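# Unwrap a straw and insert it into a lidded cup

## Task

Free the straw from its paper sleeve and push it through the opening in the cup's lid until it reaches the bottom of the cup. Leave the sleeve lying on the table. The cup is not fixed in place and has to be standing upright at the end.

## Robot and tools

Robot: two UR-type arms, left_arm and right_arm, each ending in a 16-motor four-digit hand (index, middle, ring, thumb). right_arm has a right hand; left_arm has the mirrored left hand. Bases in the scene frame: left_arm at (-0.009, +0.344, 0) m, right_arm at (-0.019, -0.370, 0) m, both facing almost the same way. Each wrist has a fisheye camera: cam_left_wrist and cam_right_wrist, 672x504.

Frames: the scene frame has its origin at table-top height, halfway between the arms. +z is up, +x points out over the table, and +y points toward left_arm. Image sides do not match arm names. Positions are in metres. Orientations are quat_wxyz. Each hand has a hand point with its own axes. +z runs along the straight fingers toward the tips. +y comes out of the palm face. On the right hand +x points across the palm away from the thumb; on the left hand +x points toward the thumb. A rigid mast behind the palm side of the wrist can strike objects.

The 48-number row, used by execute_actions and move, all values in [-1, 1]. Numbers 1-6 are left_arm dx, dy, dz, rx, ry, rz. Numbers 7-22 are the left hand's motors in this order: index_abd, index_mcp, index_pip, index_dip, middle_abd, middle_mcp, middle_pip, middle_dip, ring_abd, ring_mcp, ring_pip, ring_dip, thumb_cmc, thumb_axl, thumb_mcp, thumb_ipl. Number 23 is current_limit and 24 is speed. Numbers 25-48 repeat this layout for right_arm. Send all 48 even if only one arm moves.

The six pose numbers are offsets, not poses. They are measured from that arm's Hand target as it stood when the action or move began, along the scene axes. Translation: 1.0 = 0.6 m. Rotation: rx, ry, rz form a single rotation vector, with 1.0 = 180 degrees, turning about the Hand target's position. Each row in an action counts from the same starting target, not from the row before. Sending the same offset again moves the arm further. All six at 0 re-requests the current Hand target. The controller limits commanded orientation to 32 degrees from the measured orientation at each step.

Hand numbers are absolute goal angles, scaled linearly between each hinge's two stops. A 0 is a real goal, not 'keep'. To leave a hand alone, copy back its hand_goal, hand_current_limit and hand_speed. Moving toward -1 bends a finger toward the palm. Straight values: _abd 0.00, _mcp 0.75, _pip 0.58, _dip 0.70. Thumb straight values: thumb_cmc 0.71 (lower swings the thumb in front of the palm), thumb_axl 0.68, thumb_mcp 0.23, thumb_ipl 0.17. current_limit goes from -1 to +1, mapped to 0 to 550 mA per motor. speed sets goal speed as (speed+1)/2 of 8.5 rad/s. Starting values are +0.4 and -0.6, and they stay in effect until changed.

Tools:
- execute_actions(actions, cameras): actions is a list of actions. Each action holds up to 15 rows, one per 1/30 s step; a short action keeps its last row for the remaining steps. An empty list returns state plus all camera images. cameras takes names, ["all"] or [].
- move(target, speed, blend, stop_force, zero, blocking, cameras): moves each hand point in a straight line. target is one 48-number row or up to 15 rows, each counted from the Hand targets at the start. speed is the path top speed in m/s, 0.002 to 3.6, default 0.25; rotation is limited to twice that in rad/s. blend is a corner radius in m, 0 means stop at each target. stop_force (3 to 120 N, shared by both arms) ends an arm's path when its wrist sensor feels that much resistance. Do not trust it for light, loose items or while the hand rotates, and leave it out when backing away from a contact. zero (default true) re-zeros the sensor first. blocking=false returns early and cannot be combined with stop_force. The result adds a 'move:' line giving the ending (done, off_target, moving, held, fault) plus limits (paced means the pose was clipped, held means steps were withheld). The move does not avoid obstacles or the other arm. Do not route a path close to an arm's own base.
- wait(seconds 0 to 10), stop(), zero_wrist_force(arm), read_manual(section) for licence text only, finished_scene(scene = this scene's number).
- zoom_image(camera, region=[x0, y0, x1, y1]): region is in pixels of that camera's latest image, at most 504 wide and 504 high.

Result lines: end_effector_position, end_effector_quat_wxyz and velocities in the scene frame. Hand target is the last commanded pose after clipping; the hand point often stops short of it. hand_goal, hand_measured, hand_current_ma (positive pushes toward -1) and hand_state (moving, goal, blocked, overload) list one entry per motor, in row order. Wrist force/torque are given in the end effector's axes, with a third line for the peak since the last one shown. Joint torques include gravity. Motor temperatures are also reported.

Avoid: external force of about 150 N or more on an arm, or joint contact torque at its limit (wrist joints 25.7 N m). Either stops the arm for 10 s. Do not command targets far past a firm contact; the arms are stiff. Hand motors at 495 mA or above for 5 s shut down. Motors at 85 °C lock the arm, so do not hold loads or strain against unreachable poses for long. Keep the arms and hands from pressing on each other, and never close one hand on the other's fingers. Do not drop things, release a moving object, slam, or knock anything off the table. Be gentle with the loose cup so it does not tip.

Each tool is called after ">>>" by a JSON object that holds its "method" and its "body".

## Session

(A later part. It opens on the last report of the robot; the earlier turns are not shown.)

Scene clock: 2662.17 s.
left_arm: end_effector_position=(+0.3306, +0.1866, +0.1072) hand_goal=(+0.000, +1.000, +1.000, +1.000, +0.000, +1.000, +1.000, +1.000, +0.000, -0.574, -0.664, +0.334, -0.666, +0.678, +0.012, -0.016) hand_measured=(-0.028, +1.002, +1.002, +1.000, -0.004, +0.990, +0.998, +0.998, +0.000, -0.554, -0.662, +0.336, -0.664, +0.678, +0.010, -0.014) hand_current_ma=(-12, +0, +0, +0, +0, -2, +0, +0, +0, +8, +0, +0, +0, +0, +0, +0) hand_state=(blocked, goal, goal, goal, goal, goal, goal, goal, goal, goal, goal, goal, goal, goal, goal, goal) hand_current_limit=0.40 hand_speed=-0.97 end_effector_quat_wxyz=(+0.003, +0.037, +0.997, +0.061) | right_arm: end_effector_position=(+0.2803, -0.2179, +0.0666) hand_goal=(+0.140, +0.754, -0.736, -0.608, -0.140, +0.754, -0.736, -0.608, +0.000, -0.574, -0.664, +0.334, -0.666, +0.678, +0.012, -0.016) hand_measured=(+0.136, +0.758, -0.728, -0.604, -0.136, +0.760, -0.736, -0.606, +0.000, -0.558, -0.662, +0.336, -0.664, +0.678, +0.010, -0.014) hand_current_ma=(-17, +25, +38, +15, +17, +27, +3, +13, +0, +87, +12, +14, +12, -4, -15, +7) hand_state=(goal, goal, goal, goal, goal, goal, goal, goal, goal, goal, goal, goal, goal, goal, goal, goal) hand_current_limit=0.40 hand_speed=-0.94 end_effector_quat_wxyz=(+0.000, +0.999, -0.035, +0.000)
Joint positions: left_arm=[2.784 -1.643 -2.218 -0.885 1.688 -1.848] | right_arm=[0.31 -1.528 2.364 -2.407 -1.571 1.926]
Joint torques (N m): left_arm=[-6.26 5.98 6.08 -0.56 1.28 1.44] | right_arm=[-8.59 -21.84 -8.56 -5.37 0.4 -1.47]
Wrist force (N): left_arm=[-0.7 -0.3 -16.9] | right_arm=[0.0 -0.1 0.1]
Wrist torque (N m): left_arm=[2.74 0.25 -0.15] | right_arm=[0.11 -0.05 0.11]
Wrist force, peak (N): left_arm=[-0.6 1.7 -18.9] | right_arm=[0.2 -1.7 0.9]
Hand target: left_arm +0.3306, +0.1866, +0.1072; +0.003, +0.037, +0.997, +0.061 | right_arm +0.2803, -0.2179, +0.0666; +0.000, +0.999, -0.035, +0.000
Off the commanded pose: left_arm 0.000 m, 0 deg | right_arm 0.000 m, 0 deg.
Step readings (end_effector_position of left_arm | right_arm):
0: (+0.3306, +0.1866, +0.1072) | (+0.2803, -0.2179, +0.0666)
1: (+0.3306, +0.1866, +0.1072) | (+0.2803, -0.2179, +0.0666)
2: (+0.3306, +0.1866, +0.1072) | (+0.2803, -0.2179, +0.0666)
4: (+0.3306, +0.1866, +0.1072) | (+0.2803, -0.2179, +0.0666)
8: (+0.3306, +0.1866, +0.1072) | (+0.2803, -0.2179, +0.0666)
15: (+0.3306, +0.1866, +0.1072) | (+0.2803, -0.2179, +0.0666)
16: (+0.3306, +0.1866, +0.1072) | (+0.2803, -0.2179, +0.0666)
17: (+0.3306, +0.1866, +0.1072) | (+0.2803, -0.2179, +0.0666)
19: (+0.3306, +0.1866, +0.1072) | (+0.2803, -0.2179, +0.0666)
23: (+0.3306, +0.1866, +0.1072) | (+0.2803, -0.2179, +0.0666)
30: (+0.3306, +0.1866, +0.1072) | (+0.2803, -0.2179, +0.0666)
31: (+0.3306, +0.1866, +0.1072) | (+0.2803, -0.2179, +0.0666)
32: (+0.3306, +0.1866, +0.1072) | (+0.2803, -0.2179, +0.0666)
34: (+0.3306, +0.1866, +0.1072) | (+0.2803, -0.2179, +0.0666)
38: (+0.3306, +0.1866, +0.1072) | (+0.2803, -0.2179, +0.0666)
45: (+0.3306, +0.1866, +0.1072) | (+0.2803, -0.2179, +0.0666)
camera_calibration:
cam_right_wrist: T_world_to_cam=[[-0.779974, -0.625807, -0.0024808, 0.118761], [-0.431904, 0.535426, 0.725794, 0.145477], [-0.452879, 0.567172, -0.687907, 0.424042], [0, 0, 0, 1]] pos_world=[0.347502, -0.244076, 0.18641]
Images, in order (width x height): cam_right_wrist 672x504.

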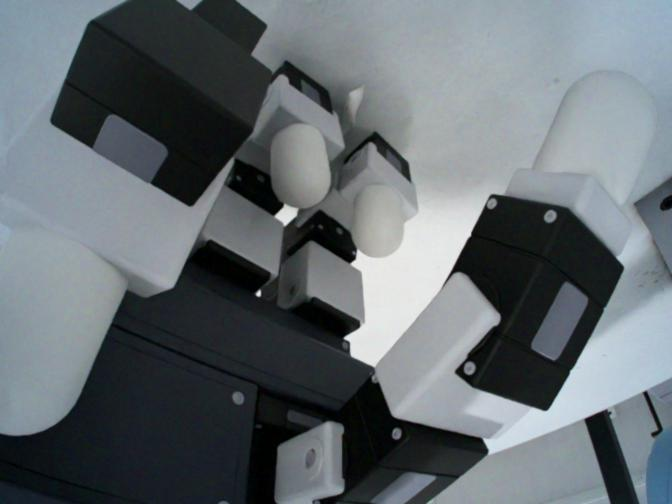

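>>> {"method": "move", "body": {"target": [[0,0,0,0,0,0,0,1,1,1,0,1,1,1,0,-0.574,-0.664,0.334,-0.666,0.678,0.012,-0.016,0.4,-0.97,0,0,0.06,0,0,0,0.14,0.753,-0.737,-0.609,-0.14,0.753,-0.737,-0.609,0,-0.574,-0.664,0.334,-0.666,0.678,0.012,-0.016,0.4,-0.94],[0,0,0,0,0,0,0,1,1,1,0,1,1,1,0,-0.574,-0.664,0.334,-0.666,0.678,0.012,-0.016,0.4,-0.97,0.1167,-0.02,0.12,0,0,0,0.14,0.753,-0.737,-0.609,-0.14,0.753,-0.737,-0.609,0,-0.574,-0.664,0.334,-0.666,0.678,0.012,-0.016,0.4,-0.94]], "speed": [0.05, 0.1], "cameras": ["cam_right_wrist"]}}

Scene clock: 2677.07 s.
left_arm: end_effector_position=(+0.3306, +0.1866, +0.1072) hand_goal=(+0.000, +1.000, +1.000, +1.000, +0.000, +1.000, +1.000, +1.000, +0.000, -0.574, -0.664, +0.334, -0.666, +0.678, +0.012, -0.016) hand_measured=(-0.028, +1.002, +1.002, +1.000, -0.004, +0.990, +0.998, +0.998, +0.000, -0.554, -0.662, +0.336, -0.664, +0.678, +0.010, -0.014) hand_current_ma=(-12, +0, +0, +0, +0, -2, +0, +0, +0, +8, +0, +0, +0, +0, +0, +0) hand_state=(blocked, goal, goal, goal, goal, goal, goal, goal, goal, goal, goal, goal, goal, goal, goal, goal) hand_current_limit=0.40 hand_speed=-0.97 end_effector_quat_wxyz=(+0.003, +0.037, +0.997, +0.061) | right_arm: end_effector_position=(+0.3502, -0.2299, +0.1386) hand_goal=(+0.140, +0.754, -0.736, -0.608, -0.140, +0.754, -0.736, -0.608, +0.000, -0.574, -0.664, +0.334, -0.666, +0.678, +0.012, -0.016) hand_measured=(+0.136, +0.758, -0.728, -0.604, -0.136, +0.758, -0.736, -0.606, +0.000, -0.558, -0.662, +0.336, -0.664, +0.678, +0.010, -0.014) hand_current_ma=(-16, +24, +37, +15, +17, +26, +3, +13, +0, +87, +12, +14, +12, -4, -15, +7) hand_state=(goal, goal, goal, goal, goal, goal, goal, goal, goal, goal, goal, goal, goal, goal, goal, goal) hand_current_limit=0.40 hand_speed=-0.94 end_effector_quat_wxyz=(+0.000, +0.999, -0.035, +0.000)
Joint positions: left_arm=[2.784 -1.643 -2.218 -0.885 1.688 -1.848] | right_arm=[0.239 -1.545 2.138 -2.164 -1.571 1.855]
Joint torques (N m): left_arm=[-7.85 5.88 8.67 -0.71 0.39 1.33] | right_arm=[-10.25 -12.29 -28.7 0.36 1.11 -1.77]
Wrist force (N): left_arm=[-0.7 -0.2 -16.7] | right_arm=[0.0 0.1 0.3]
Wrist torque (N m): left_arm=[2.76 0.25 -0.15] | right_arm=[0.11 -0.06 0.11]
Wrist force, peak (N): left_arm=[-0.7 -0.4 -17.3] | right_arm=[0.0 -0.1 0.9]
Hand target: left_arm +0.3306, +0.1866, +0.1072; +0.003, +0.037, +0.997, +0.061 | right_arm +0.3503, -0.2299, +0.1386; +0.000, +0.999, -0.035, +0.000
Off the commanded pose: left_arm 0.000 m, 0 deg | right_arm 0.000 m, 0 deg.
move: done
camera_calibration:
cam_right_wrist: T_world_to_cam=[[-0.779946, -0.625842, -0.0024371, 0.165919], [-0.431928, 0.535458, 0.725757, 0.129863], [-0.452904, 0.567104, -0.687947, 0.512037], [0, 0, 0, 1]] pos_world=[0.417402, -0.256075, 0.25841]
Images, in order (width x height): cam_right_wrist 672x504.

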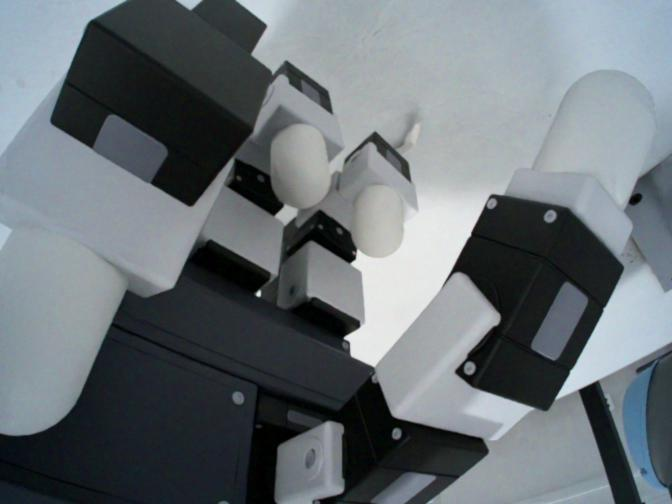

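>>> {"method": "move", "body": {"target": [[0,0,0,0,0,0,0,1,1,1,0,1,1,1,0,-0.574,-0.664,0.334,-0.666,0.678,0.012,-0.016,0.4,-0.97,0.05,-0.0168,0.3,0,0,-0.3556,0.14,0.753,-0.737,-0.609,-0.14,0.753,-0.737,-0.609,0,-0.574,-0.664,0.334,-0.666,0.678,0.012,-0.016,0.4,-0.94]], "speed": 0.25, "cameras": ["cam_right_wrist"]}}

Scene clock: 2688.27 s.
left_arm: end_effector_position=(+0.3306, +0.1866, +0.1072) hand_goal=(+0.000, +1.000, +1.000, +1.000, +0.000, +1.000, +1.000, +1.000, +0.000, -0.574, -0.664, +0.334, -0.666, +0.678, +0.012, -0.016) hand_measured=(-0.028, +1.002, +1.002, +1.000, -0.004, +0.990, +0.998, +0.998, +0.000, -0.554, -0.662, +0.336, -0.664, +0.678, +0.010, -0.014) hand_current_ma=(-12, +0, +0, +0, +0, -2, +0, +0, +0, +8, +0, +0, +0, +0, +0, +0) hand_state=(blocked, goal, goal, goal, goal, goal, goal, goal, goal, goal, goal, goal, goal, goal, goal, goal) hand_current_limit=0.40 hand_speed=-0.97 end_effector_quat_wxyz=(+0.003, +0.037, +0.997, +0.061) | right_arm: end_effector_position=(+0.3803, -0.2400, +0.3186) hand_goal=(+0.140, +0.754, -0.736, -0.608, -0.140, +0.754, -0.736, -0.608, +0.000, -0.574, -0.664, +0.334, -0.666, +0.678, +0.012, -0.016) hand_measured=(+0.136, +0.758, -0.728, -0.604, -0.136, +0.758, -0.736, -0.606, +0.000, -0.558, -0.662, +0.336, -0.664, +0.678, +0.010, -0.014) hand_current_ma=(-16, +24, +37, +15, +17, +26, +3, +13, +0, +87, +12, +14, +12, -4, -15, +7) hand_state=(goal, goal, goal, goal, goal, goal, goal, goal, goal, goal, goal, goal, goal, goal, goal, goal) hand_current_limit=0.40 hand_speed=-0.94 end_effector_quat_wxyz=(+0.000, +0.829, -0.559, +0.000)
Joint positions: left_arm=[2.784 -1.643 -2.218 -0.885 1.688 -1.848] | right_arm=[0.039 -1.574 1.674 -1.671 -1.571 2.772]
Joint torques (N m): left_arm=[-7.24 5.34 10.82 -0.36 0.48 1.51] | right_arm=[-11.37 -13.52 -31.24 0.55 -1.54 1.57]
Wrist force (N): left_arm=[-0.7 -0.4 -17.0] | right_arm=[0.3 -0.2 0.4]
Wrist torque (N m): left_arm=[2.73 0.24 -0.14] | right_arm=[0.06 -0.11 0.03]
Wrist force, peak (N): left_arm=[-0.8 -0.5 -17.2] | right_arm=[0.3 -0.6 0.4]
Hand target: left_arm +0.3306, +0.1866, +0.1072; +0.003, +0.037, +0.997, +0.061 | right_arm +0.3803, -0.2400, +0.3186; +0.000, +0.829, -0.559, +0.000
Off the commanded pose: left_arm 0.000 m, 0 deg | right_arm 0.000 m, 0 deg.
move: done
camera_calibration:
cam_right_wrist: T_world_to_cam=[[-0.904561, 0.426338, -0.00247483, 0.483516], [0.291635, 0.622975, 0.725845, -0.236628], [0.310997, 0.655849, -0.687854, 0.385922], [0, 0, 0, 1]] pos_world=[0.386358, -0.311834, 0.43841]
Images, in order (width x height): cam_right_wrist 672x504.

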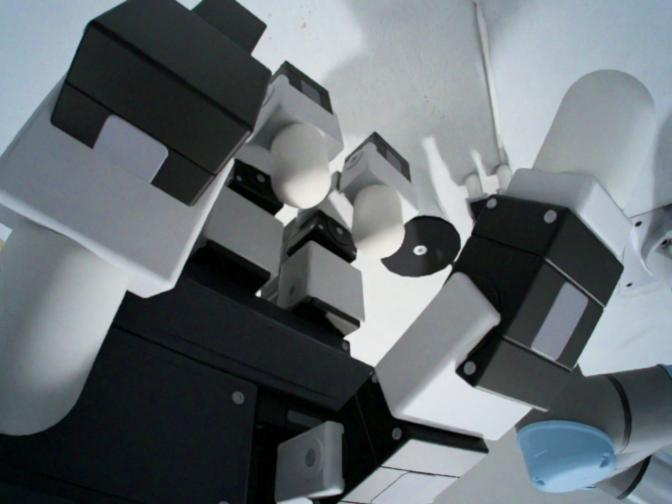

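>>> {"method": "zoom_image", "body": {"camera": "cam_right_wrist", "region": [410, 0, 560, 210]}}

Scaled by 2.400 from the camera's 672x504 image, which has a finer 960x720 frame.

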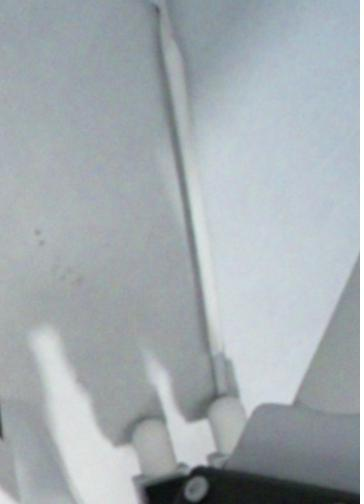

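>>> {"method": "move", "body": {"target": [[0,0,0,0,0,0,0,1,1,1,0,1,1,1,0,-0.574,-0.664,0.334,-0.666,0.678,0.012,-0.016,0.4,-0.97,-0.1575,0.0667,-0.2643,0,0,0.3556,0.14,0.753,-0.737,-0.609,-0.14,0.753,-0.737,-0.609,0,-0.574,-0.664,0.334,-0.666,0.678,0.012,-0.016,0.4,-0.94],[0,0,0,0,0,0,0,1,1,1,0,1,1,1,0,-0.574,-0.664,0.334,-0.666,0.678,0.012,-0.016,0.4,-0.97,-0.1575,0.15,-0.3893,0,0,0.3556,0.14,0.753,-0.737,-0.609,-0.14,0.753,-0.737,-0.609,0,-0.574,-0.664,0.334,-0.666,0.678,0.012,-0.016,0.4,-0.94]], "speed": [0.15, 0.06], "cameras": ["cam_right_wrist"]}}

Scene clock: 2737.07 s.
left_arm: end_effector_position=(+0.3306, +0.1866, +0.1072) hand_goal=(+0.000, +1.000, +1.000, +1.000, +0.000, +1.000, +1.000, +1.000, +0.000, -0.574, -0.664, +0.334, -0.666, +0.678, +0.012, -0.016) hand_measured=(-0.028, +1.002, +1.002, +1.000, -0.004, +0.990, +0.998, +0.998, +0.000, -0.554, -0.662, +0.336, -0.664, +0.678, +0.010, -0.014) hand_current_ma=(-12, +0, +0, +0, +0, -2, +0, +0, +0, +8, +0, +0, +0, +0, +0, +0) hand_state=(blocked, goal, goal, goal, goal, goal, goal, goal, goal, goal, goal, goal, goal, goal, goal, goal) hand_current_limit=0.40 hand_speed=-0.97 end_effector_quat_wxyz=(+0.003, +0.037, +0.997, +0.061) | right_arm: end_effector_position=(+0.2858, -0.1501, +0.0852) hand_goal=(+0.140, +0.754, -0.736, -0.608, -0.140, +0.754, -0.736, -0.608, +0.000, -0.574, -0.664, +0.334, -0.666, +0.678, +0.012, -0.016) hand_measured=(+0.136, +0.758, -0.728, -0.604, -0.136, +0.758, -0.736, -0.606, +0.000, -0.558, -0.662, +0.336, -0.664, +0.678, +0.010, -0.014) hand_current_ma=(-16, +23, +37, +15, +17, +25, +3, +13, +0, +87, +12, +14, +12, -4, -15, +7) hand_state=(goal, goal, goal, goal, goal, goal, goal, goal, goal, goal, goal, goal, goal, goal, goal, goal) hand_current_limit=0.40 hand_speed=-0.94 end_effector_quat_wxyz=(+0.000, +0.999, -0.035, +0.000)
Joint positions: left_arm=[2.784 -1.643 -2.218 -0.885 1.688 -1.848] | right_arm=[0.461 -1.461 2.222 -2.331 -1.571 2.078]
Joint torques (N m): left_arm=[-6.41 6.11 13.57 -0.28 0.41 1.47] | right_arm=[8.76 -13.73 -26.27 -5.24 -1.64 1.46]
Wrist force (N): left_arm=[-0.5 -0.2 -16.6] | right_arm=[0.1 -0.1 0.3]
Wrist torque (N m): left_arm=[2.75 0.23 -0.13] | right_arm=[0.09 -0.07 0.02]
Wrist force, peak (N): left_arm=[-0.5 -0.2 -17.4] | right_arm=[0.2 -0.5 0.8]
Hand target: left_arm +0.3306, +0.1866, +0.1072; +0.003, +0.037, +0.997, +0.061 | right_arm +0.2858, -0.1500, +0.0850; +0.000, +0.999, -0.035, +0.000
Off the commanded pose: left_arm 0.000 m, 0 deg | right_arm 0.000 m, 0 deg.
move: done
camera_calibration:
cam_right_wrist: T_world_to_cam=[[-0.779974, -0.625807, -0.00248091, 0.165589], [-0.431905, 0.535426, 0.725794, 0.0979974], [-0.452879, 0.567172, -0.687907, 0.400817], [0, 0, 0, 1]] pos_world=[0.353002, -0.176176, 0.20501]
Images, in order (width x height): cam_right_wrist 672x504.

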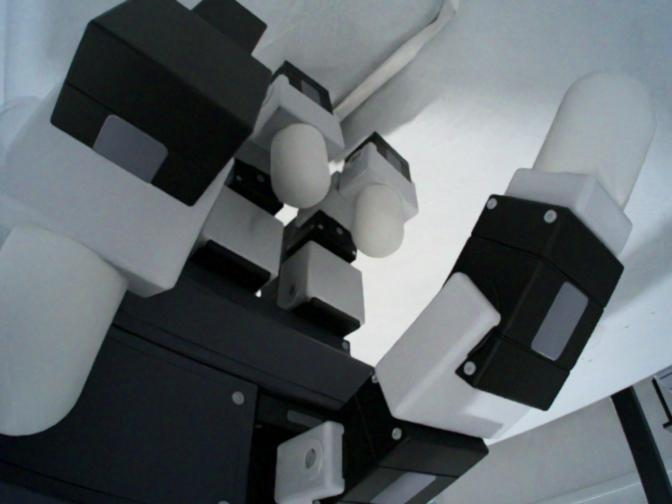

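>>> {"method": "move", "body": {"target": [[0,0,0,0,0,0,0,1,1,1,0,1,1,1,0,-0.574,-0.664,0.334,-0.666,0.678,0.012,-0.016,0.4,-0.97,0,0,-0.0308,0,0,0,0.14,0.753,-0.737,-0.609,-0.14,0.753,-0.737,-0.609,0,-0.574,-0.664,0.334,-0.666,0.678,0.012,-0.016,0.4,-0.94]], "speed": 0.02, "stop_force": 4}}

>>> {"method": "move", "body": {"target": [[0,0,0,0,0,0,0,1,1,1,0,1,1,1,0,-0.574,-0.664,0.334,-0.666,0.678,0.012,-0.016,0.4,-0.97,0,0,-0.0080,0,0,0,0.14,0.753,-0.737,-0.609,-0.14,0.753,-0.737,-0.609,0,-0.574,-0.664,0.334,-0.666,0.678,0.012,-0.016,0.4,-0.94]], "speed": 0.003, "stop_force": 3, "cameras": ["cam_right_wrist"]}}

Scene clock: 2747.20 s.
left_arm: end_effector_position=(+0.3306, +0.1866, +0.1072) hand_goal=(+0.000, +1.000, +1.000, +1.000, +0.000, +1.000, +1.000, +1.000, +0.000, -0.574, -0.664, +0.334, -0.666, +0.678, +0.012, -0.016) hand_measured=(-0.028, +1.002, +1.002, +1.000, -0.004, +0.990, +0.998, +0.998, +0.000, -0.554, -0.662, +0.336, -0.664, +0.678, +0.010, -0.014) hand_current_ma=(-12, +0, +0, +0, +0, -2, +0, +0, +0, +8, +0, +0, +0, +0, +0, +0) hand_state=(blocked, goal, goal, goal, goal, goal, goal, goal, goal, goal, goal, goal, goal, goal, goal, goal) hand_current_limit=0.40 hand_speed=-0.97 end_effector_quat_wxyz=(+0.003, +0.037, +0.997, +0.061) | right_arm: end_effector_position=(+0.2858, -0.1500, +0.0666) hand_goal=(+0.140, +0.754, -0.736, -0.608, -0.140, +0.754, -0.736, -0.608, +0.000, -0.574, -0.664, +0.334, -0.666, +0.678, +0.012, -0.016) hand_measured=(+0.136, +0.758, -0.728, -0.604, -0.136, +0.758, -0.736, -0.606, +0.000, -0.558, -0.662, +0.336, -0.664, +0.678, +0.010, -0.014) hand_current_ma=(-16, +23, +37, +15, +17, +25, +3, +13, +0, +87, +12, +14, +12, -4, -15, +7) hand_state=(goal, goal, goal, goal, goal, goal, goal, goal, goal, goal, goal, goal, goal, goal, goal, goal) hand_current_limit=0.40 hand_speed=-0.94 end_effector_quat_wxyz=(+0.000, +0.999, -0.035, +0.000)
Joint positions: left_arm=[2.784 -1.643 -2.218 -0.885 1.688 -1.848] | right_arm=[0.462 -1.422 2.242 -2.391 -1.571 2.078]
Joint torques (N m): left_arm=[-7.08 7.13 15.37 -0.3 0.42 1.37] | right_arm=[5.82 -14.31 -8.19 -5.58 -0.6 0.9]
Wrist force (N): left_arm=[-0.7 -0.4 -16.7] | right_arm=[0.2 0.0 0.3]
Wrist torque (N m): left_arm=[2.72 0.25 -0.15] | right_arm=[0.09 -0.09 0.03]
Wrist force, peak (N): left_arm=[-0.7 -0.5 -17.3] | right_arm=[0.5 -0.7 0.4]
Hand target: left_arm +0.3306, +0.1866, +0.1072; +0.003, +0.037, +0.997, +0.061 | right_arm +0.2858, -0.1500, +0.0666; +0.000, +0.999, -0.035, +0.000
Off the commanded pose: left_arm 0.000 m, 0 deg | right_arm 0.000 m, 0 deg.
move: done

Scene clock: 2749.43 s.
left_arm: end_effector_position=(+0.3306, +0.1866, +0.1072) hand_goal=(+0.000, +1.000, +1.000, +1.000, +0.000, +1.000, +1.000, +1.000, +0.000, -0.574, -0.664, +0.334, -0.666, +0.678, +0.012, -0.016) hand_measured=(-0.028, +1.002, +1.002, +1.000, -0.004, +0.990, +0.998, +0.998, +0.000, -0.554, -0.662, +0.336, -0.664, +0.678, +0.010, -0.014) hand_current_ma=(-12, +0, +0, +0, +0, -2, +0, +0, +0, +8, +0, +0, +0, +0, +0, +0) hand_state=(blocked, goal, goal, goal, goal, goal, goal, goal, goal, goal, goal, goal, goal, goal, goal, goal) hand_current_limit=0.40 hand_speed=-0.97 end_effector_quat_wxyz=(+0.003, +0.037, +0.997, +0.061) | right_arm: end_effector_position=(+0.2858, -0.1500, +0.0620) hand_goal=(+0.140, +0.754, -0.736, -0.608, -0.140, +0.754, -0.736, -0.608, +0.000, -0.574, -0.664, +0.334, -0.666, +0.678, +0.012, -0.016) hand_measured=(+0.136, +0.756, -0.738, -0.604, -0.136, +0.756, -0.740, -0.606, +0.000, -0.558, -0.662, +0.336, -0.664, +0.678, +0.010, -0.014) hand_current_ma=(-16, +8, -11, +15, +17, +10, -16, +13, +0, +87, +12, +14, +12, -4, -15, +7) hand_state=(goal, goal, goal, goal, goal, goal, goal, goal, goal, goal, goal, goal, goal, goal, goal, goal) hand_current_limit=0.40 hand_speed=-0.94 end_effector_quat_wxyz=(+0.000, +0.999, -0.035, +0.000)
Joint positions: left_arm=[2.784 -1.643 -2.218 -0.885 1.688 -1.848] | right_arm=[0.462 -1.412 2.246 -2.405 -1.571 2.078]
Joint torques (N m): left_arm=[-6.65 5.81 15.11 -0.19 0.41 1.41] | right_arm=[6.07 -26.59 -15.75 0.68 -0.74 1.6]
Wrist force (N): left_arm=[-0.8 -0.4 -16.6] | right_arm=[0.2 -1.5 -2.7]
Wrist torque (N m): left_arm=[2.72 0.26 -0.15] | right_arm=[0.26 -0.10 0.02]
Wrist force, peak (N): left_arm=[-0.6 -0.5 -17.2] | right_arm=[0.3 -1.5 -3.5]
Hand target: left_arm +0.3306, +0.1866, +0.1072; +0.003, +0.037, +0.997, +0.061 | right_arm +0.2859, -0.1500, +0.0620; +0.000, +0.999, -0.035, +0.000
Off the commanded pose: left_arm 0.000 m, 0 deg | right_arm 0.000 m, 0 deg.
move: contact (right_arm)
camera_calibration:
cam_right_wrist: T_world_to_cam=[[-0.779974, -0.625807, -0.0024808, 0.165532], [-0.431904, 0.535426, 0.725794, 0.114836], [-0.452879, 0.567172, -0.687907, 0.384858], [0, 0, 0, 1]] pos_world=[0.353002, -0.176176, 0.18181]
Images, in order (width x height): cam_right_wrist 672x504.

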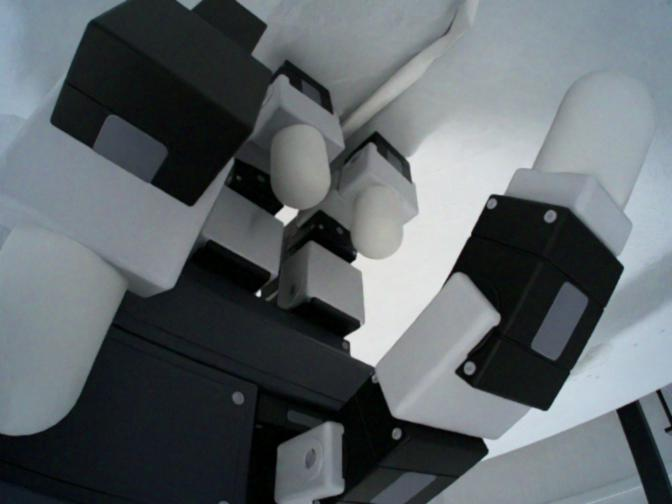

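>>> {"method": "execute_actions", "body": {"actions": [[[0,0,0,0,0,0,0,1,1,1,0,1,1,1,0,-0.574,-0.664,0.334,-0.666,0.678,0.012,-0.016,0.4,-0.97,0,0,0.0003,0,0,0,-0.45,0.753,-0.737,-0.609,0.45,0.753,-0.737,-0.609,0,-0.574,-0.664,0.334,-0.666,0.678,0.012,-0.016,0.4,-0.93]],[[0,0,0,0,0,0,0,1,1,1,0,1,1,1,0,-0.574,-0.664,0.334,-0.666,0.678,0.012,-0.016,0.4,-0.97,0,0,0,0,0,0,-0.45,0.753,-0.737,-0.609,0.45,0.753,-0.737,-0.609,0,-0.574,-0.664,0.334,-0.666,0.678,0.012,-0.016,0.4,-0.93]],[[0,0,0,0,0,0,0,1,1,1,0,1,1,1,0,-0.574,-0.664,0.334,-0.666,0.678,0.012,-0.016,0.4,-0.97,0,0,0,0,0,0,-0.45,0.753,-0.737,-0.609,0.45,0.753,-0.737,-0.609,0,-0.574,-0.664,0.334,-0.666,0.678,0.012,-0.016,0.76,-0.93]]], "cameras": ["cam_right_wrist"]}}

Scene clock: 2758.73 s.
left_arm: end_effector_position=(+0.3306, +0.1866, +0.1072) hand_goal=(+0.000, +1.000, +1.000, +1.000, +0.000, +1.000, +1.000, +1.000, +0.000, -0.574, -0.664, +0.334, -0.666, +0.678, +0.012, -0.016) hand_measured=(-0.028, +1.002, +1.002, +1.000, -0.004, +0.990, +0.998, +0.998, +0.000, -0.554, -0.662, +0.336, -0.664, +0.678, +0.010, -0.014) hand_current_ma=(-12, +0, +0, +0, +0, -2, +0, +0, +0, +8, +0, +0, +0, +0, +0, +0) hand_state=(blocked, goal, goal, goal, goal, goal, goal, goal, goal, goal, goal, goal, goal, goal, goal, goal) hand_current_limit=0.40 hand_speed=-0.97 end_effector_quat_wxyz=(+0.003, +0.037, +0.997, +0.061) | right_arm: end_effector_position=(+0.2859, -0.1500, +0.0622) hand_goal=(-0.450, +0.754, -0.736, -0.608, +0.450, +0.754, -0.736, -0.608, +0.000, -0.574, -0.664, +0.334, -0.666, +0.678, +0.012, -0.016) hand_measured=(-0.178, +0.754, -0.738, -0.604, +0.188, +0.754, -0.740, -0.606, +0.000, -0.558, -0.662, +0.336, -0.664, +0.678, +0.010, -0.014) hand_current_ma=(+484, +3, -13, +15, -484, +1, -24, +13, +0, +87, +12, +14, +12, -4, -15, +7) hand_state=(blocked, goal, goal, goal, blocked, goal, goal, goal, goal, goal, goal, goal, goal, goal, goal, goal) hand_current_limit=0.76 hand_speed=-0.93 end_effector_quat_wxyz=(+0.000, +0.999, -0.035, +0.000)
Joint positions: left_arm=[2.784 -1.643 -2.218 -0.885 1.688 -1.848] | right_arm=[0.462 -1.412 2.246 -2.405 -1.571 2.078]
Joint torques (N m): left_arm=[-7.53 7.3 15.67 -0.24 0.33 1.28] | right_arm=[5.35 -26.88 -22.23 0.1 -0.83 1.61]
Wrist force (N): left_arm=[-0.5 0.4 -16.9] | right_arm=[0.3 -1.0 -0.6]
Wrist torque (N m): left_arm=[2.77 0.26 -0.11] | right_arm=[0.16 -0.14 0.01]
Wrist force, peak (N): left_arm=[-0.5 0.1 -17.4] | right_arm=[0.6 -1.3 -2.8]
Hand target: left_arm +0.3306, +0.1866, +0.1072; +0.003, +0.037, +0.997, +0.061 | right_arm +0.2859, -0.1500, +0.0622; +0.000, +0.999, -0.035, +0.000
Off the commanded pose: left_arm 0.000 m, 0 deg | right_arm 0.000 m, 0 deg.
Step readings (end_effector_position of left_arm | right_arm):
0: (+0.3306, +0.1866, +0.1072) | (+0.2859, -0.1500, +0.0620)
1: (+0.3306, +0.1866, +0.1072) | (+0.2859, -0.1500, +0.0620)
2: (+0.3306, +0.1866, +0.1072) | (+0.2859, -0.1500, +0.0621)
4: (+0.3306, +0.1866, +0.1072) | (+0.2858, -0.1500, +0.0621)
8: (+0.3306, +0.1866, +0.1072) | (+0.2858, -0.1500, +0.0622)
15: (+0.3306, +0.1866, +0.1072) | (+0.2859, -0.1500, +0.0622)
16: (+0.3306, +0.1866, +0.1072) | (+0.2859, -0.1500, +0.0622)
17: (+0.3306, +0.1866, +0.1072) | (+0.2859, -0.1500, +0.0622)
19: (+0.3306, +0.1866, +0.1072) | (+0.2859, -0.1500, +0.0622)
23: (+0.3306, +0.1866, +0.1072) | (+0.2859, -0.1500, +0.0622)
30: (+0.3306, +0.1866, +0.1072) | (+0.2859, -0.1500, +0.0622)
31: (+0.3306, +0.1866, +0.1072) | (+0.2859, -0.1500, +0.0622)
32: (+0.3306, +0.1866, +0.1072) | (+0.2859, -0.1500, +0.0622)
34: (+0.3306, +0.1866, +0.1072) | (+0.2859, -0.1500, +0.0622)
38: (+0.3306, +0.1866, +0.1072) | (+0.2859, -0.1500, +0.0622)
45: (+0.3306, +0.1866, +0.1072) | (+0.2859, -0.1500, +0.0622)
camera_calibration:
cam_right_wrist: T_world_to_cam=[[-0.779974, -0.625807, -0.0024808, 0.165595], [-0.431904, 0.535426, 0.725794, 0.114637], [-0.452879, 0.567172, -0.687907, 0.384938], [0, 0, 0, 1]] pos_world=[0.353002, -0.176076, 0.18201]
Images, in order (width x height): cam_right_wrist 672x504.

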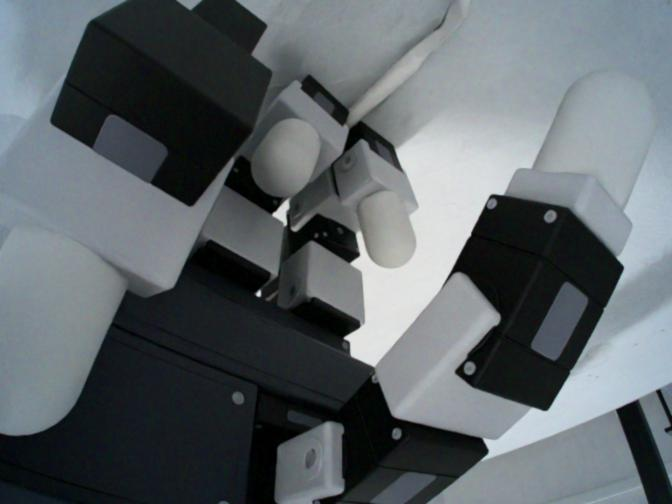

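>>> {"method": "move", "body": {"target": [[0,0,0,0,0,0,0,1,1,1,0,1,1,1,0,-0.574,-0.664,0.334,-0.666,0.678,0.012,-0.016,0.4,-0.97,-0.00025,-0.00332,0,0,0,0,-0.45,0.737,-0.737,-0.609,0.45,0.737,-0.737,-0.609,0,-0.574,-0.664,0.334,-0.666,0.678,0.012,-0.016,0.76,-0.93]], "speed": 0.005}}

>>> {"method": "move", "body": {"target": [[0,0,0,0,0,0,0,1,1,1,0,1,1,1,0,-0.574,-0.664,0.334,-0.666,0.678,0.012,-0.016,0.4,-0.97,-0.00025,-0.00332,0.0002,0,0,0,-0.45,0.72,-0.737,-0.609,0.45,0.72,-0.737,-0.609,0,-0.574,-0.664,0.334,-0.666,0.678,0.012,-0.016,0.76,-0.93]], "speed": 0.005}}

>>> {"method": "move", "body": {"target": [[0,0,0,0,0,0,0,1,1,1,0,1,1,1,0,-0.574,-0.664,0.334,-0.666,0.678,0.012,-0.016,0.4,-0.97,-0.00025,-0.00332,0.0002,0,0,0,-0.45,0.707,-0.737,-0.609,0.45,0.707,-0.737,-0.609,0,-0.574,-0.664,0.334,-0.666,0.678,0.012,-0.016,0.76,-0.93]], "speed": 0.005, "cameras": ["cam_right_wrist"]}}

Scene clock: 2769.27 s.
left_arm: end_effector_position=(+0.3306, +0.1866, +0.1072) hand_goal=(+0.000, +1.000, +1.000, +1.000, +0.000, +1.000, +1.000, +1.000, +0.000, -0.574, -0.664, +0.334, -0.666, +0.678, +0.012, -0.016) hand_measured=(-0.028, +1.002, +1.002, +1.000, -0.004, +0.990, +0.998, +0.998, +0.000, -0.554, -0.662, +0.336, -0.664, +0.678, +0.010, -0.014) hand_current_ma=(-12, +0, +0, +0, +0, -2, +0, +0, +0, +8, +0, +0, +0, +0, +0, +0) hand_state=(blocked, goal, goal, goal, goal, goal, goal, goal, goal, goal, goal, goal, goal, goal, goal, goal) hand_current_limit=0.40 hand_speed=-0.97 end_effector_quat_wxyz=(+0.003, +0.037, +0.997, +0.061) | right_arm: end_effector_position=(+0.2857, -0.1519, +0.0622) hand_goal=(-0.450, +0.738, -0.736, -0.608, +0.450, +0.738, -0.736, -0.608, +0.000, -0.574, -0.664, +0.334, -0.666, +0.678, +0.012, -0.016) hand_measured=(-0.220, +0.752, -0.746, -0.604, +0.206, +0.760, -0.748, -0.606, +0.000, -0.558, -0.662, +0.336, -0.664, +0.678, +0.010, -0.014) hand_current_ma=(+484, +79, -55, +15, -484, +119, -59, +13, +0, +87, +12, +14, +12, -4, -15, +7) hand_state=(blocked, goal, goal, goal, blocked, blocked, goal, goal, goal, goal, goal, goal, goal, goal, goal, goal) hand_current_limit=0.76 hand_speed=-0.93 end_effector_quat_wxyz=(+0.000, +0.999, -0.035, +0.000)
Joint positions: left_arm=[2.784 -1.643 -2.218 -0.885 1.688 -1.848] | right_arm=[0.458 -1.415 2.25 -2.406 -1.571 2.074]
Joint torques (N m): left_arm=[-6.45 7 15.09 -0.02 0.42 1.29] | right_arm=[-11.88 -26.82 -6.1 -4.46 -0.98 -2.01]
Wrist force (N): left_arm=[-0.3 -0.3 -16.9] | right_arm=[-0.9 -6.3 -5.9]
Wrist torque (N m): left_arm=[2.76 0.32 -0.07] | right_arm=[0.63 -0.11 0.04]
Wrist force, peak (N): left_arm=[-0.4 0.3 -17.5] | right_arm=[-0.3 -7.5 -6.0]
Hand target: left_arm +0.3306, +0.1866, +0.1072; +0.003, +0.037, +0.997, +0.061 | right_arm +0.2857, -0.1520, +0.0622; +0.000, +0.999, -0.035, +0.000
Off the commanded pose: left_arm 0.000 m, 0 deg | right_arm 0.000 m, 0 deg.
move: done

Scene clock: 2769.97 s.
left_arm: end_effector_position=(+0.3306, +0.1866, +0.1072) hand_goal=(+0.000, +1.000, +1.000, +1.000, +0.000, +1.000, +1.000, +1.000, +0.000, -0.574, -0.664, +0.334, -0.666, +0.678, +0.012, -0.016) hand_measured=(-0.028, +1.002, +1.002, +1.000, -0.004, +0.990, +0.998, +0.998, +0.000, -0.554, -0.662, +0.336, -0.664, +0.678, +0.010, -0.014) hand_current_ma=(-12, +0, +0, +0, +0, -2, +0, +0, +0, +8, +0, +0, +0, +0, +0, +0) hand_state=(blocked, goal, goal, goal, goal, goal, goal, goal, goal, goal, goal, goal, goal, goal, goal, goal) hand_current_limit=0.40 hand_speed=-0.97 end_effector_quat_wxyz=(+0.003, +0.037, +0.997, +0.061) | right_arm: end_effector_position=(+0.2856, -0.1538, +0.0623) hand_goal=(-0.450, +0.720, -0.736, -0.608, +0.450, +0.720, -0.736, -0.608, +0.000, -0.574, -0.664, +0.334, -0.666, +0.678, +0.012, -0.016) hand_measured=(-0.226, +0.760, -0.750, -0.604, +0.206, +0.760, -0.748, -0.606, +0.000, -0.558, -0.662, +0.336, -0.664, +0.678, +0.010, -0.014) hand_current_ma=(+484, +212, -67, +15, -484, +216, -59, +13, +0, +87, +12, +14, +12, -4, -15, +7) hand_state=(blocked, blocked, goal, goal, blocked, blocked, goal, goal, goal, goal, goal, goal, goal, goal, goal, goal) hand_current_limit=0.76 hand_speed=-0.93 end_effector_quat_wxyz=(+0.000, +0.999, -0.035, +0.000)
Joint positions: left_arm=[2.784 -1.643 -2.218 -0.885 1.688 -1.848] | right_arm=[0.454 -1.419 2.253 -2.406 -1.571 2.07]
Joint torques (N m): left_arm=[-6.91 6.52 15.32 -0.04 0.45 1.37] | right_arm=[-12.48 -23.76 -3.36 -4.03 -1.95 -2.03]
Wrist force (N): left_arm=[0.1 -0.5 -16.6] | right_arm=[-0.6 -9.6 -6.3]
Wrist torque (N m): left_arm=[2.75 0.29 -0.04] | right_arm=[0.79 -0.10 0.06]
Wrist force, peak (N): left_arm=[0.0 -0.4 -17.1] | right_arm=[-0.9 -10.8 -7.3]
Hand target: left_arm +0.3306, +0.1866, +0.1072; +0.003, +0.037, +0.997, +0.061 | right_arm +0.2856, -0.1540, +0.0623; +0.000, +0.999, -0.035, +0.000
Off the commanded pose: left_arm 0.000 m, 0 deg | right_arm 0.000 m, 0 deg.
move: done

Scene clock: 2770.67 s.
left_arm: end_effector_position=(+0.3306, +0.1866, +0.1072) hand_goal=(+0.000, +1.000, +1.000, +1.000, +0.000, +1.000, +1.000, +1.000, +0.000, -0.574, -0.664, +0.334, -0.666, +0.678, +0.012, -0.016) hand_measured=(-0.028, +1.002, +1.002, +1.000, -0.004, +0.990, +0.998, +0.998, +0.000, -0.554, -0.662, +0.336, -0.664, +0.678, +0.010, -0.014) hand_current_ma=(-12, +0, +0, +0, +0, -2, +0, +0, +0, +8, +0, +0, +0, +0, +0, +0) hand_state=(blocked, goal, goal, goal, goal, goal, goal, goal, goal, goal, goal, goal, goal, goal, goal, goal) hand_current_limit=0.40 hand_speed=-0.97 end_effector_quat_wxyz=(+0.003, +0.037, +0.997, +0.061) | right_arm: end_effector_position=(+0.2854, -0.1558, +0.0625) hand_goal=(-0.450, +0.708, -0.736, -0.608, +0.450, +0.708, -0.736, -0.608, +0.000, -0.574, -0.664, +0.334, -0.666, +0.678, +0.012, -0.016) hand_measured=(-0.226, +0.760, -0.750, -0.604, +0.206, +0.760, -0.746, -0.606, +0.000, -0.558, -0.662, +0.336, -0.664, +0.678, +0.010, -0.014) hand_current_ma=(+484, +276, -67, +15, -484, +280, -52, +13, +0, +87, +12, +14, +12, -4, -15, +7) hand_state=(blocked, blocked, goal, goal, blocked, blocked, goal, goal, goal, goal, goal, goal, goal, goal, goal, goal) hand_current_limit=0.76 hand_speed=-0.93 end_effector_quat_wxyz=(+0.000, +0.999, -0.035, +0.000)
Joint positions: left_arm=[2.784 -1.643 -2.218 -0.885 1.688 -1.848] | right_arm=[0.45 -1.422 2.257 -2.406 -1.571 2.066]
Joint torques (N m): left_arm=[-6.5 6.24 14.82 0.09 0.55 1.23] | right_arm=[-12.44 -26.81 -5.05 -4.18 -3.41 -2.1]
Wrist force (N): left_arm=[0.0 -0.3 -16.5] | right_arm=[0.0 -8.3 -4.0]
Wrist torque (N m): left_arm=[2.74 0.30 -0.04] | right_arm=[0.60 -0.10 0.09]
Wrist force, peak (N): left_arm=[0.1 -0.3 -17.1] | right_arm=[-0.4 -10.6 -6.5]
Hand target: left_arm +0.3306, +0.1866, +0.1072; +0.003, +0.037, +0.997, +0.061 | right_arm +0.2854, -0.1560, +0.0625; +0.000, +0.999, -0.035, +0.000
Off the commanded pose: left_arm 0.000 m, 0 deg | right_arm 0.000 m, 0 deg.
move: done
camera_calibration:
cam_right_wrist: T_world_to_cam=[[-0.779974, -0.625807, -0.0024808, 0.161591], [-0.431904, 0.535426, 0.725794, 0.117406], [-0.452879, 0.567172, -0.687907, 0.38831], [0, 0, 0, 1]] pos_world=[0.352602, -0.181976, 0.18231]
Images, in order (width x height): cam_right_wrist 672x504.

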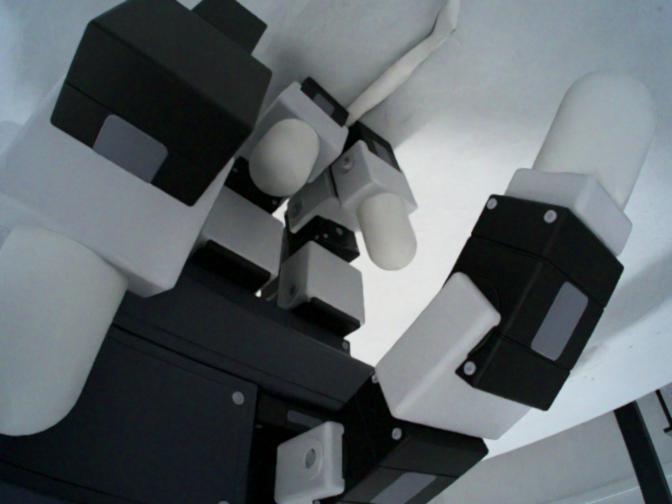

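>>> {"method": "zoom_image", "body": {"camera": "cam_right_wrist", "region": [330, 0, 530, 150]}}

Scaled by 2.520 from the camera's 672x504 image, which has a finer 960x720 frame.

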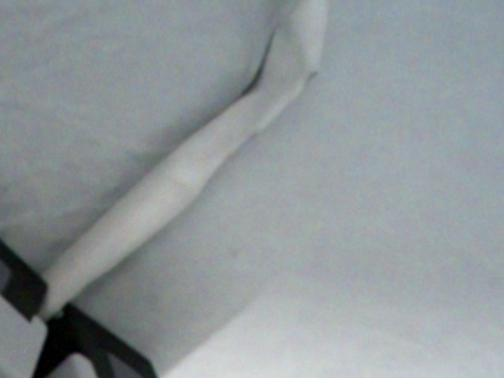

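>>> {"method": "move", "body": {"target": [[0,0,0,0,0,0,0,1,1,1,0,1,1,1,0,-0.574,-0.664,0.334,-0.666,0.678,0.012,-0.016,0.4,-0.97,-0.00075,-0.00996,0.0003,0,0,0,-0.45,0.707,-0.737,-0.609,0.45,0.707,-0.737,-0.609,0,-0.574,-0.664,0.334,-0.666,0.678,0.012,-0.016,0.76,-0.93]], "speed": 0.005, "cameras": ["cam_right_wrist"]}}

>>> {"method": "zoom_image", "body": {"camera": "cam_right_wrist", "region": [330, 0, 530, 150]}}

Scene clock: 2795.10 s.
left_arm: end_effector_position=(+0.3306, +0.1866, +0.1072) hand_goal=(+0.000, +1.000, +1.000, +1.000, +0.000, +1.000, +1.000, +1.000, +0.000, -0.574, -0.664, +0.334, -0.666, +0.678, +0.012, -0.016) hand_measured=(-0.028, +1.002, +1.002, +1.000, -0.004, +0.990, +0.998, +0.998, +0.000, -0.554, -0.662, +0.336, -0.664, +0.678, +0.010, -0.014) hand_current_ma=(-12, +0, +0, +0, +0, -2, +0, +0, +0, +8, +0, +0, +0, +0, +0, +0) hand_state=(blocked, goal, goal, goal, goal, goal, goal, goal, goal, goal, goal, goal, goal, goal, goal, goal) hand_current_limit=0.40 hand_speed=-0.97 end_effector_quat_wxyz=(+0.003, +0.037, +0.997, +0.061) | right_arm: end_effector_position=(+0.2850, -0.1618, +0.0626) hand_goal=(-0.450, +0.708, -0.736, -0.608, +0.450, +0.708, -0.736, -0.608, +0.000, -0.574, -0.664, +0.334, -0.666, +0.678, +0.012, -0.016) hand_measured=(-0.226, +0.760, -0.750, -0.604, +0.206, +0.760, -0.744, -0.606, +0.000, -0.558, -0.662, +0.336, -0.664, +0.678, +0.010, -0.014) hand_current_ma=(+484, +276, -67, +15, -484, +280, -35, +13, +0, +87, +12, +14, +12, -4, -15, +7) hand_state=(blocked, blocked, goal, goal, blocked, blocked, goal, goal, goal, goal, goal, goal, goal, goal, goal, goal) hand_current_limit=0.76 hand_speed=-0.93 end_effector_quat_wxyz=(+0.000, +0.999, -0.035, +0.000)
Joint positions: left_arm=[2.784 -1.643 -2.218 -0.885 1.688 -1.848] | right_arm=[0.437 -1.432 2.268 -2.408 -1.571 2.054]
Joint torques (N m): left_arm=[-7.48 6.99 14.82 -0.07 1.18 1.4] | right_arm=[-13.64 -26.44 -3.95 -4.13 -3.1 -1.9]
Wrist force (N): left_arm=[0.2 -0.5 -16.7] | right_arm=[0.5 -8.0 -3.2]
Wrist torque (N m): left_arm=[2.73 0.28 -0.02] | right_arm=[0.53 -0.07 0.12]
Wrist force, peak (N): left_arm=[0.0 -0.4 -17.3] | right_arm=[0.2 -9.4 -4.7]
Hand target: left_arm +0.3306, +0.1866, +0.1072; +0.003, +0.037, +0.997, +0.061 | right_arm +0.2850, -0.1620, +0.0626; +0.000, +0.999, -0.035, +0.000
Off the commanded pose: left_arm 0.000 m, 0 deg | right_arm 0.000 m, 0 deg.
move: done
camera_calibration:
cam_right_wrist: T_world_to_cam=[[-0.779974, -0.625807, -0.0024808, 0.15751], [-0.431904, 0.535426, 0.725794, 0.120203], [-0.452879, 0.567172, -0.687907, 0.391567], [0, 0, 0, 1]] pos_world=[0.352102, -0.187876, 0.18251]
Images, in order (width x height): cam_right_wrist 672x504.

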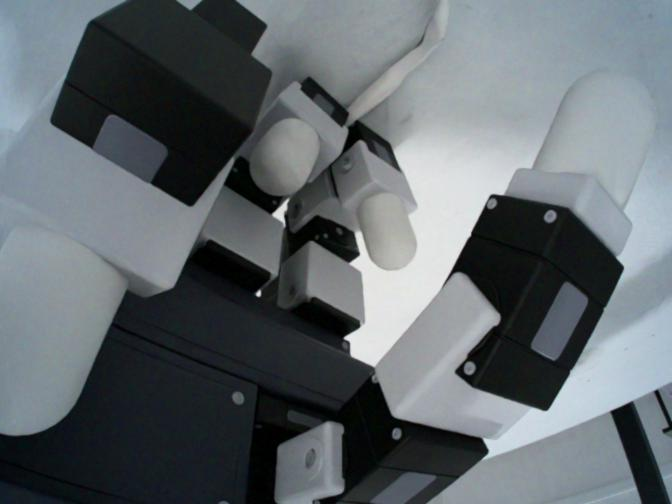

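Scaled by 2.520 from the camera's 672x504 image, which has a finer 960x720 frame.

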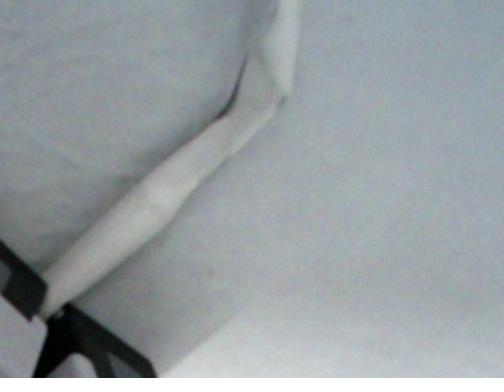

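>>> {"method": "execute_actions", "body": {"actions": [[[0,0,0,0,0,0,0,1,1,1,0,1,1,1,0,-0.574,-0.664,0.334,-0.666,0.678,0.012,-0.016,0.4,-0.97,0,0,0,0,0,0,0.2,0.74,-0.737,-0.609,-0.2,0.74,-0.737,-0.609,0,-0.574,-0.664,0.334,-0.666,0.678,0.012,-0.016,0.4,-0.93]],[[0,0,0,0,0,0,0,1,1,1,0,1,1,1,0,-0.574,-0.664,0.334,-0.666,0.678,0.012,-0.016,0.4,-0.97,0,0,0,0,0,0,0.2,0.74,-0.737,-0.609,-0.2,0.74,-0.737,-0.609,0,-0.574,-0.664,0.334,-0.666,0.678,0.012,-0.016,0.4,-0.93]],[[0,0,0,0,0,0,0,1,1,1,0,1,1,1,0,-0.574,-0.664,0.334,-0.666,0.678,0.012,-0.016,0.4,-0.97,0,0,0,0,0,0,0.2,0.753,-0.737,-0.609,-0.2,0.753,-0.737,-0.609,0,-0.574,-0.664,0.334,-0.666,0.678,0.012,-0.016,0.4,-0.93]]]}}

>>> {"method": "move", "body": {"target": [[0,0,0,0,0,0,0,1,1,1,0,1,1,1,0,-0.574,-0.664,0.334,-0.666,0.678,0.012,-0.016,0.4,-0.97,0,0,0.0573,0,0,0,0.2,0.753,-0.737,-0.609,-0.2,0.753,-0.737,-0.609,0,-0.574,-0.664,0.334,-0.666,0.678,0.012,-0.016,0.4,-0.93],[0,0,0,0,0,0,0,1,1,1,0,1,1,1,0,-0.574,-0.664,0.334,-0.666,0.678,0.012,-0.016,0.4,-0.97,0.0123,-0.1267,0.0573,0,0,0.0444,0.2,0.753,-0.737,-0.609,-0.2,0.753,-0.737,-0.609,0,-0.574,-0.664,0.334,-0.666,0.678,0.012,-0.016,0.4,-0.93]], "speed": [0.05, 0.1], "cameras": ["cam_right_wrist"]}}

Scene clock: 2842.40 s.
left_arm: end_effector_position=(+0.3306, +0.1866, +0.1072) hand_goal=(+0.000, +1.000, +1.000, +1.000, +0.000, +1.000, +1.000, +1.000, +0.000, -0.574, -0.664, +0.334, -0.666, +0.678, +0.012, -0.016) hand_measured=(-0.028, +1.002, +1.002, +1.000, -0.004, +0.990, +0.998, +0.998, +0.000, -0.554, -0.662, +0.336, -0.664, +0.678, +0.010, -0.014) hand_current_ma=(-12, +0, +0, +0, +0, -2, +0, +0, +0, +8, +0, +0, +0, +0, +0, +0) hand_state=(blocked, goal, goal, goal, goal, goal, goal, goal, goal, goal, goal, goal, goal, goal, goal, goal) hand_current_limit=0.40 hand_speed=-0.97 end_effector_quat_wxyz=(+0.003, +0.037, +0.997, +0.061) | right_arm: end_effector_position=(+0.2850, -0.1620, +0.0626) hand_goal=(+0.200, +0.754, -0.736, -0.608, -0.200, +0.754, -0.736, -0.608, +0.000, -0.574, -0.664, +0.334, -0.666, +0.678, +0.012, -0.016) hand_measured=(+0.196, +0.752, -0.736, -0.604, -0.196, +0.752, -0.736, -0.606, +0.000, -0.558, -0.662, +0.336, -0.664, +0.678, +0.010, -0.014) hand_current_ma=(-18, -8, -3, +15, +18, -8, -3, +13, +0, +87, +12, +14, +12, -4, -15, +7) hand_state=(goal, goal, goal, goal, goal, goal, goal, goal, goal, goal, goal, goal, goal, goal, goal, goal) hand_current_limit=0.40 hand_speed=-0.93 end_effector_quat_wxyz=(+0.000, +0.999, -0.035, +0.000)
Joint positions: left_arm=[2.784 -1.643 -2.218 -0.885 1.688 -1.848] | right_arm=[0.437 -1.432 2.269 -2.408 -1.571 2.053]
Joint torques (N m): left_arm=[-6.71 7.16 14.65 0.16 1.96 1.21] | right_arm=[-2.59 -25.01 -21.69 -4.21 -1.06 -0.93]
Wrist force (N): left_arm=[-0.6 -0.2 -16.8] | right_arm=[0.4 -0.2 0.3]
Wrist torque (N m): left_arm=[2.72 0.26 -0.13] | right_arm=[0.08 -0.11 0.14]
Wrist force, peak (N): left_arm=[-0.6 -0.3 -17.1] | right_arm=[0.7 -8.3 -3.1]
Hand target: left_arm +0.3306, +0.1866, +0.1072; +0.003, +0.037, +0.997, +0.061 | right_arm +0.2850, -0.1620, +0.0626; +0.000, +0.999, -0.035, +0.000
Off the commanded pose: left_arm 0.000 m, 0 deg | right_arm 0.000 m, 0 deg.
Step readings (end_effector_position of left_arm | right_arm):
0: (+0.3306, +0.1866, +0.1072) | (+0.2850, -0.1620, +0.0626)
1: (+0.3306, +0.1866, +0.1072) | (+0.2850, -0.1620, +0.0626)
2: (+0.3306, +0.1866, +0.1072) | (+0.2850, -0.1620, +0.0626)
4: (+0.3306, +0.1866, +0.1072) | (+0.2850, -0.1620, +0.0626)
8: (+0.3306, +0.1866, +0.1072) | (+0.2850, -0.1620, +0.0626)
15: (+0.3306, +0.1866, +0.1072) | (+0.2849, -0.1620, +0.0626)
16: (+0.3306, +0.1866, +0.1072) | (+0.2849, -0.1620, +0.0626)
17: (+0.3306, +0.1866, +0.1072) | (+0.2849, -0.1620, +0.0626)
19: (+0.3306, +0.1866, +0.1072) | (+0.2849, -0.1620, +0.0626)
23: (+0.3306, +0.1866, +0.1072) | (+0.2849, -0.1620, +0.0626)
30: (+0.3306, +0.1866, +0.1072) | (+0.2849, -0.1620, +0.0626)
31: (+0.3306, +0.1866, +0.1072) | (+0.2849, -0.1620, +0.0626)
32: (+0.3306, +0.1866, +0.1072) | (+0.2849, -0.1620, +0.0626)
34: (+0.3306, +0.1866, +0.1072) | (+0.2849, -0.1620, +0.0626)
38: (+0.3306, +0.1866, +0.1072) | (+0.2849, -0.1620, +0.0626)
45: (+0.3306, +0.1866, +0.1072) | (+0.2849, -0.1620, +0.0626)

Scene clock: 2844.97 s.
left_arm: end_effector_position=(+0.3306, +0.1866, +0.1072) hand_goal=(+0.000, +1.000, +1.000, +1.000, +0.000, +1.000, +1.000, +1.000, +0.000, -0.574, -0.664, +0.334, -0.666, +0.678, +0.012, -0.016) hand_measured=(-0.028, +1.002, +1.002, +1.000, -0.004, +0.990, +0.998, +0.998, +0.000, -0.554, -0.662, +0.336, -0.664, +0.678, +0.010, -0.014) hand_current_ma=(-12, +0, +0, +0, +0, -2, +0, +0, +0, +8, +0, +0, +0, +0, +0, +0) hand_state=(blocked, goal, goal, goal, goal, goal, goal, goal, goal, goal, goal, goal, goal, goal, goal, goal) hand_current_limit=0.40 hand_speed=-0.97 end_effector_quat_wxyz=(+0.003, +0.037, +0.997, +0.061) | right_arm: end_effector_position=(+0.2923, -0.2379, +0.0970) hand_goal=(+0.200, +0.754, -0.736, -0.608, -0.200, +0.754, -0.736, -0.608, +0.000, -0.574, -0.664, +0.334, -0.666, +0.678, +0.012, -0.016) hand_measured=(+0.196, +0.752, -0.736, -0.604, -0.196, +0.752, -0.736, -0.606, +0.000, -0.558, -0.662, +0.336, -0.664, +0.678, +0.010, -0.014) hand_current_ma=(-18, -6, -3, +15, +18, -7, -3, +13, +0, +87, +12, +14, +12, -4, -15, +7) hand_state=(goal, goal, goal, goal, goal, goal, goal, goal, goal, goal, goal, goal, goal, goal, goal, goal) hand_current_limit=0.40 hand_speed=-0.93 end_effector_quat_wxyz=(+0.000, +0.999, +0.035, +0.000)
Joint positions: left_arm=[2.784 -1.643 -2.218 -0.885 1.688 -1.848] | right_arm=[0.266 -1.623 2.349 -2.297 -1.571 1.744]
Joint torques (N m): left_arm=[-6.49 7.77 15.59 0.3 2.06 1.32] | right_arm=[-10.33 -21.28 -9.85 0.3 1.27 -1.95]
Wrist force (N): left_arm=[-0.4 -0.2 -16.8] | right_arm=[0.1 -0.2 0.3]
Wrist torque (N m): left_arm=[2.72 0.24 -0.11] | right_arm=[0.08 -0.07 0.11]
Wrist force, peak (N): left_arm=[-0.4 -0.3 -17.0] | right_arm=[0.5 -0.8 0.2]
Hand target: left_arm +0.3306, +0.1866, +0.1072; +0.003, +0.037, +0.997, +0.061 | right_arm +0.2923, -0.2380, +0.0970; +0.000, +0.999, +0.035, +0.000
Off the commanded pose: left_arm 0.000 m, 0 deg | right_arm 0.000 m, 0 deg.
move: done
camera_calibration:
cam_right_wrist: T_world_to_cam=[[-0.685484, -0.728083, -0.00245232, 0.0637353], [-0.502094, 0.470272, 0.725773, 0.14425], [-0.52727, 0.498737, -0.68793, 0.46712], [0, 0, 0, 1]] pos_world=[0.362415, -0.254402, 0.21681]
Images, in order (width x height): cam_right_wrist 672x504.

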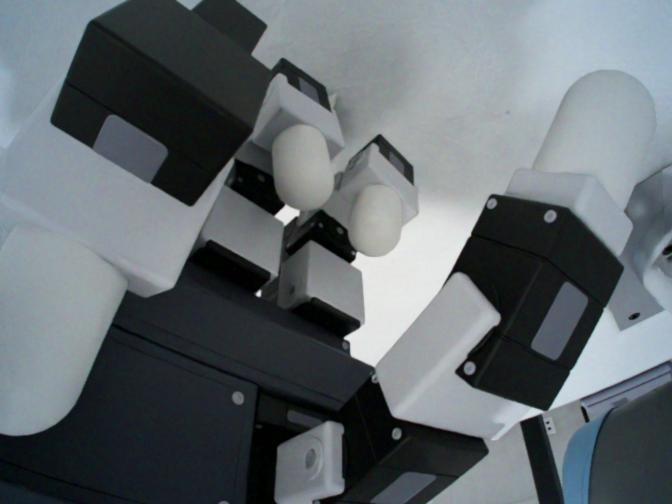

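>>> {"method": "zoom_image", "body": {"camera": "cam_right_wrist", "region": [230, 40, 430, 190]}}

Scaled by 2.520 from the camera's 672x504 image, which has a finer 960x720 frame.

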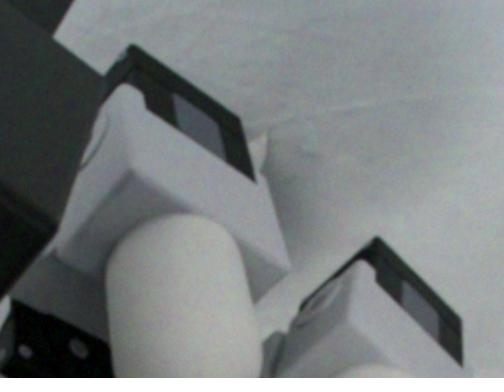

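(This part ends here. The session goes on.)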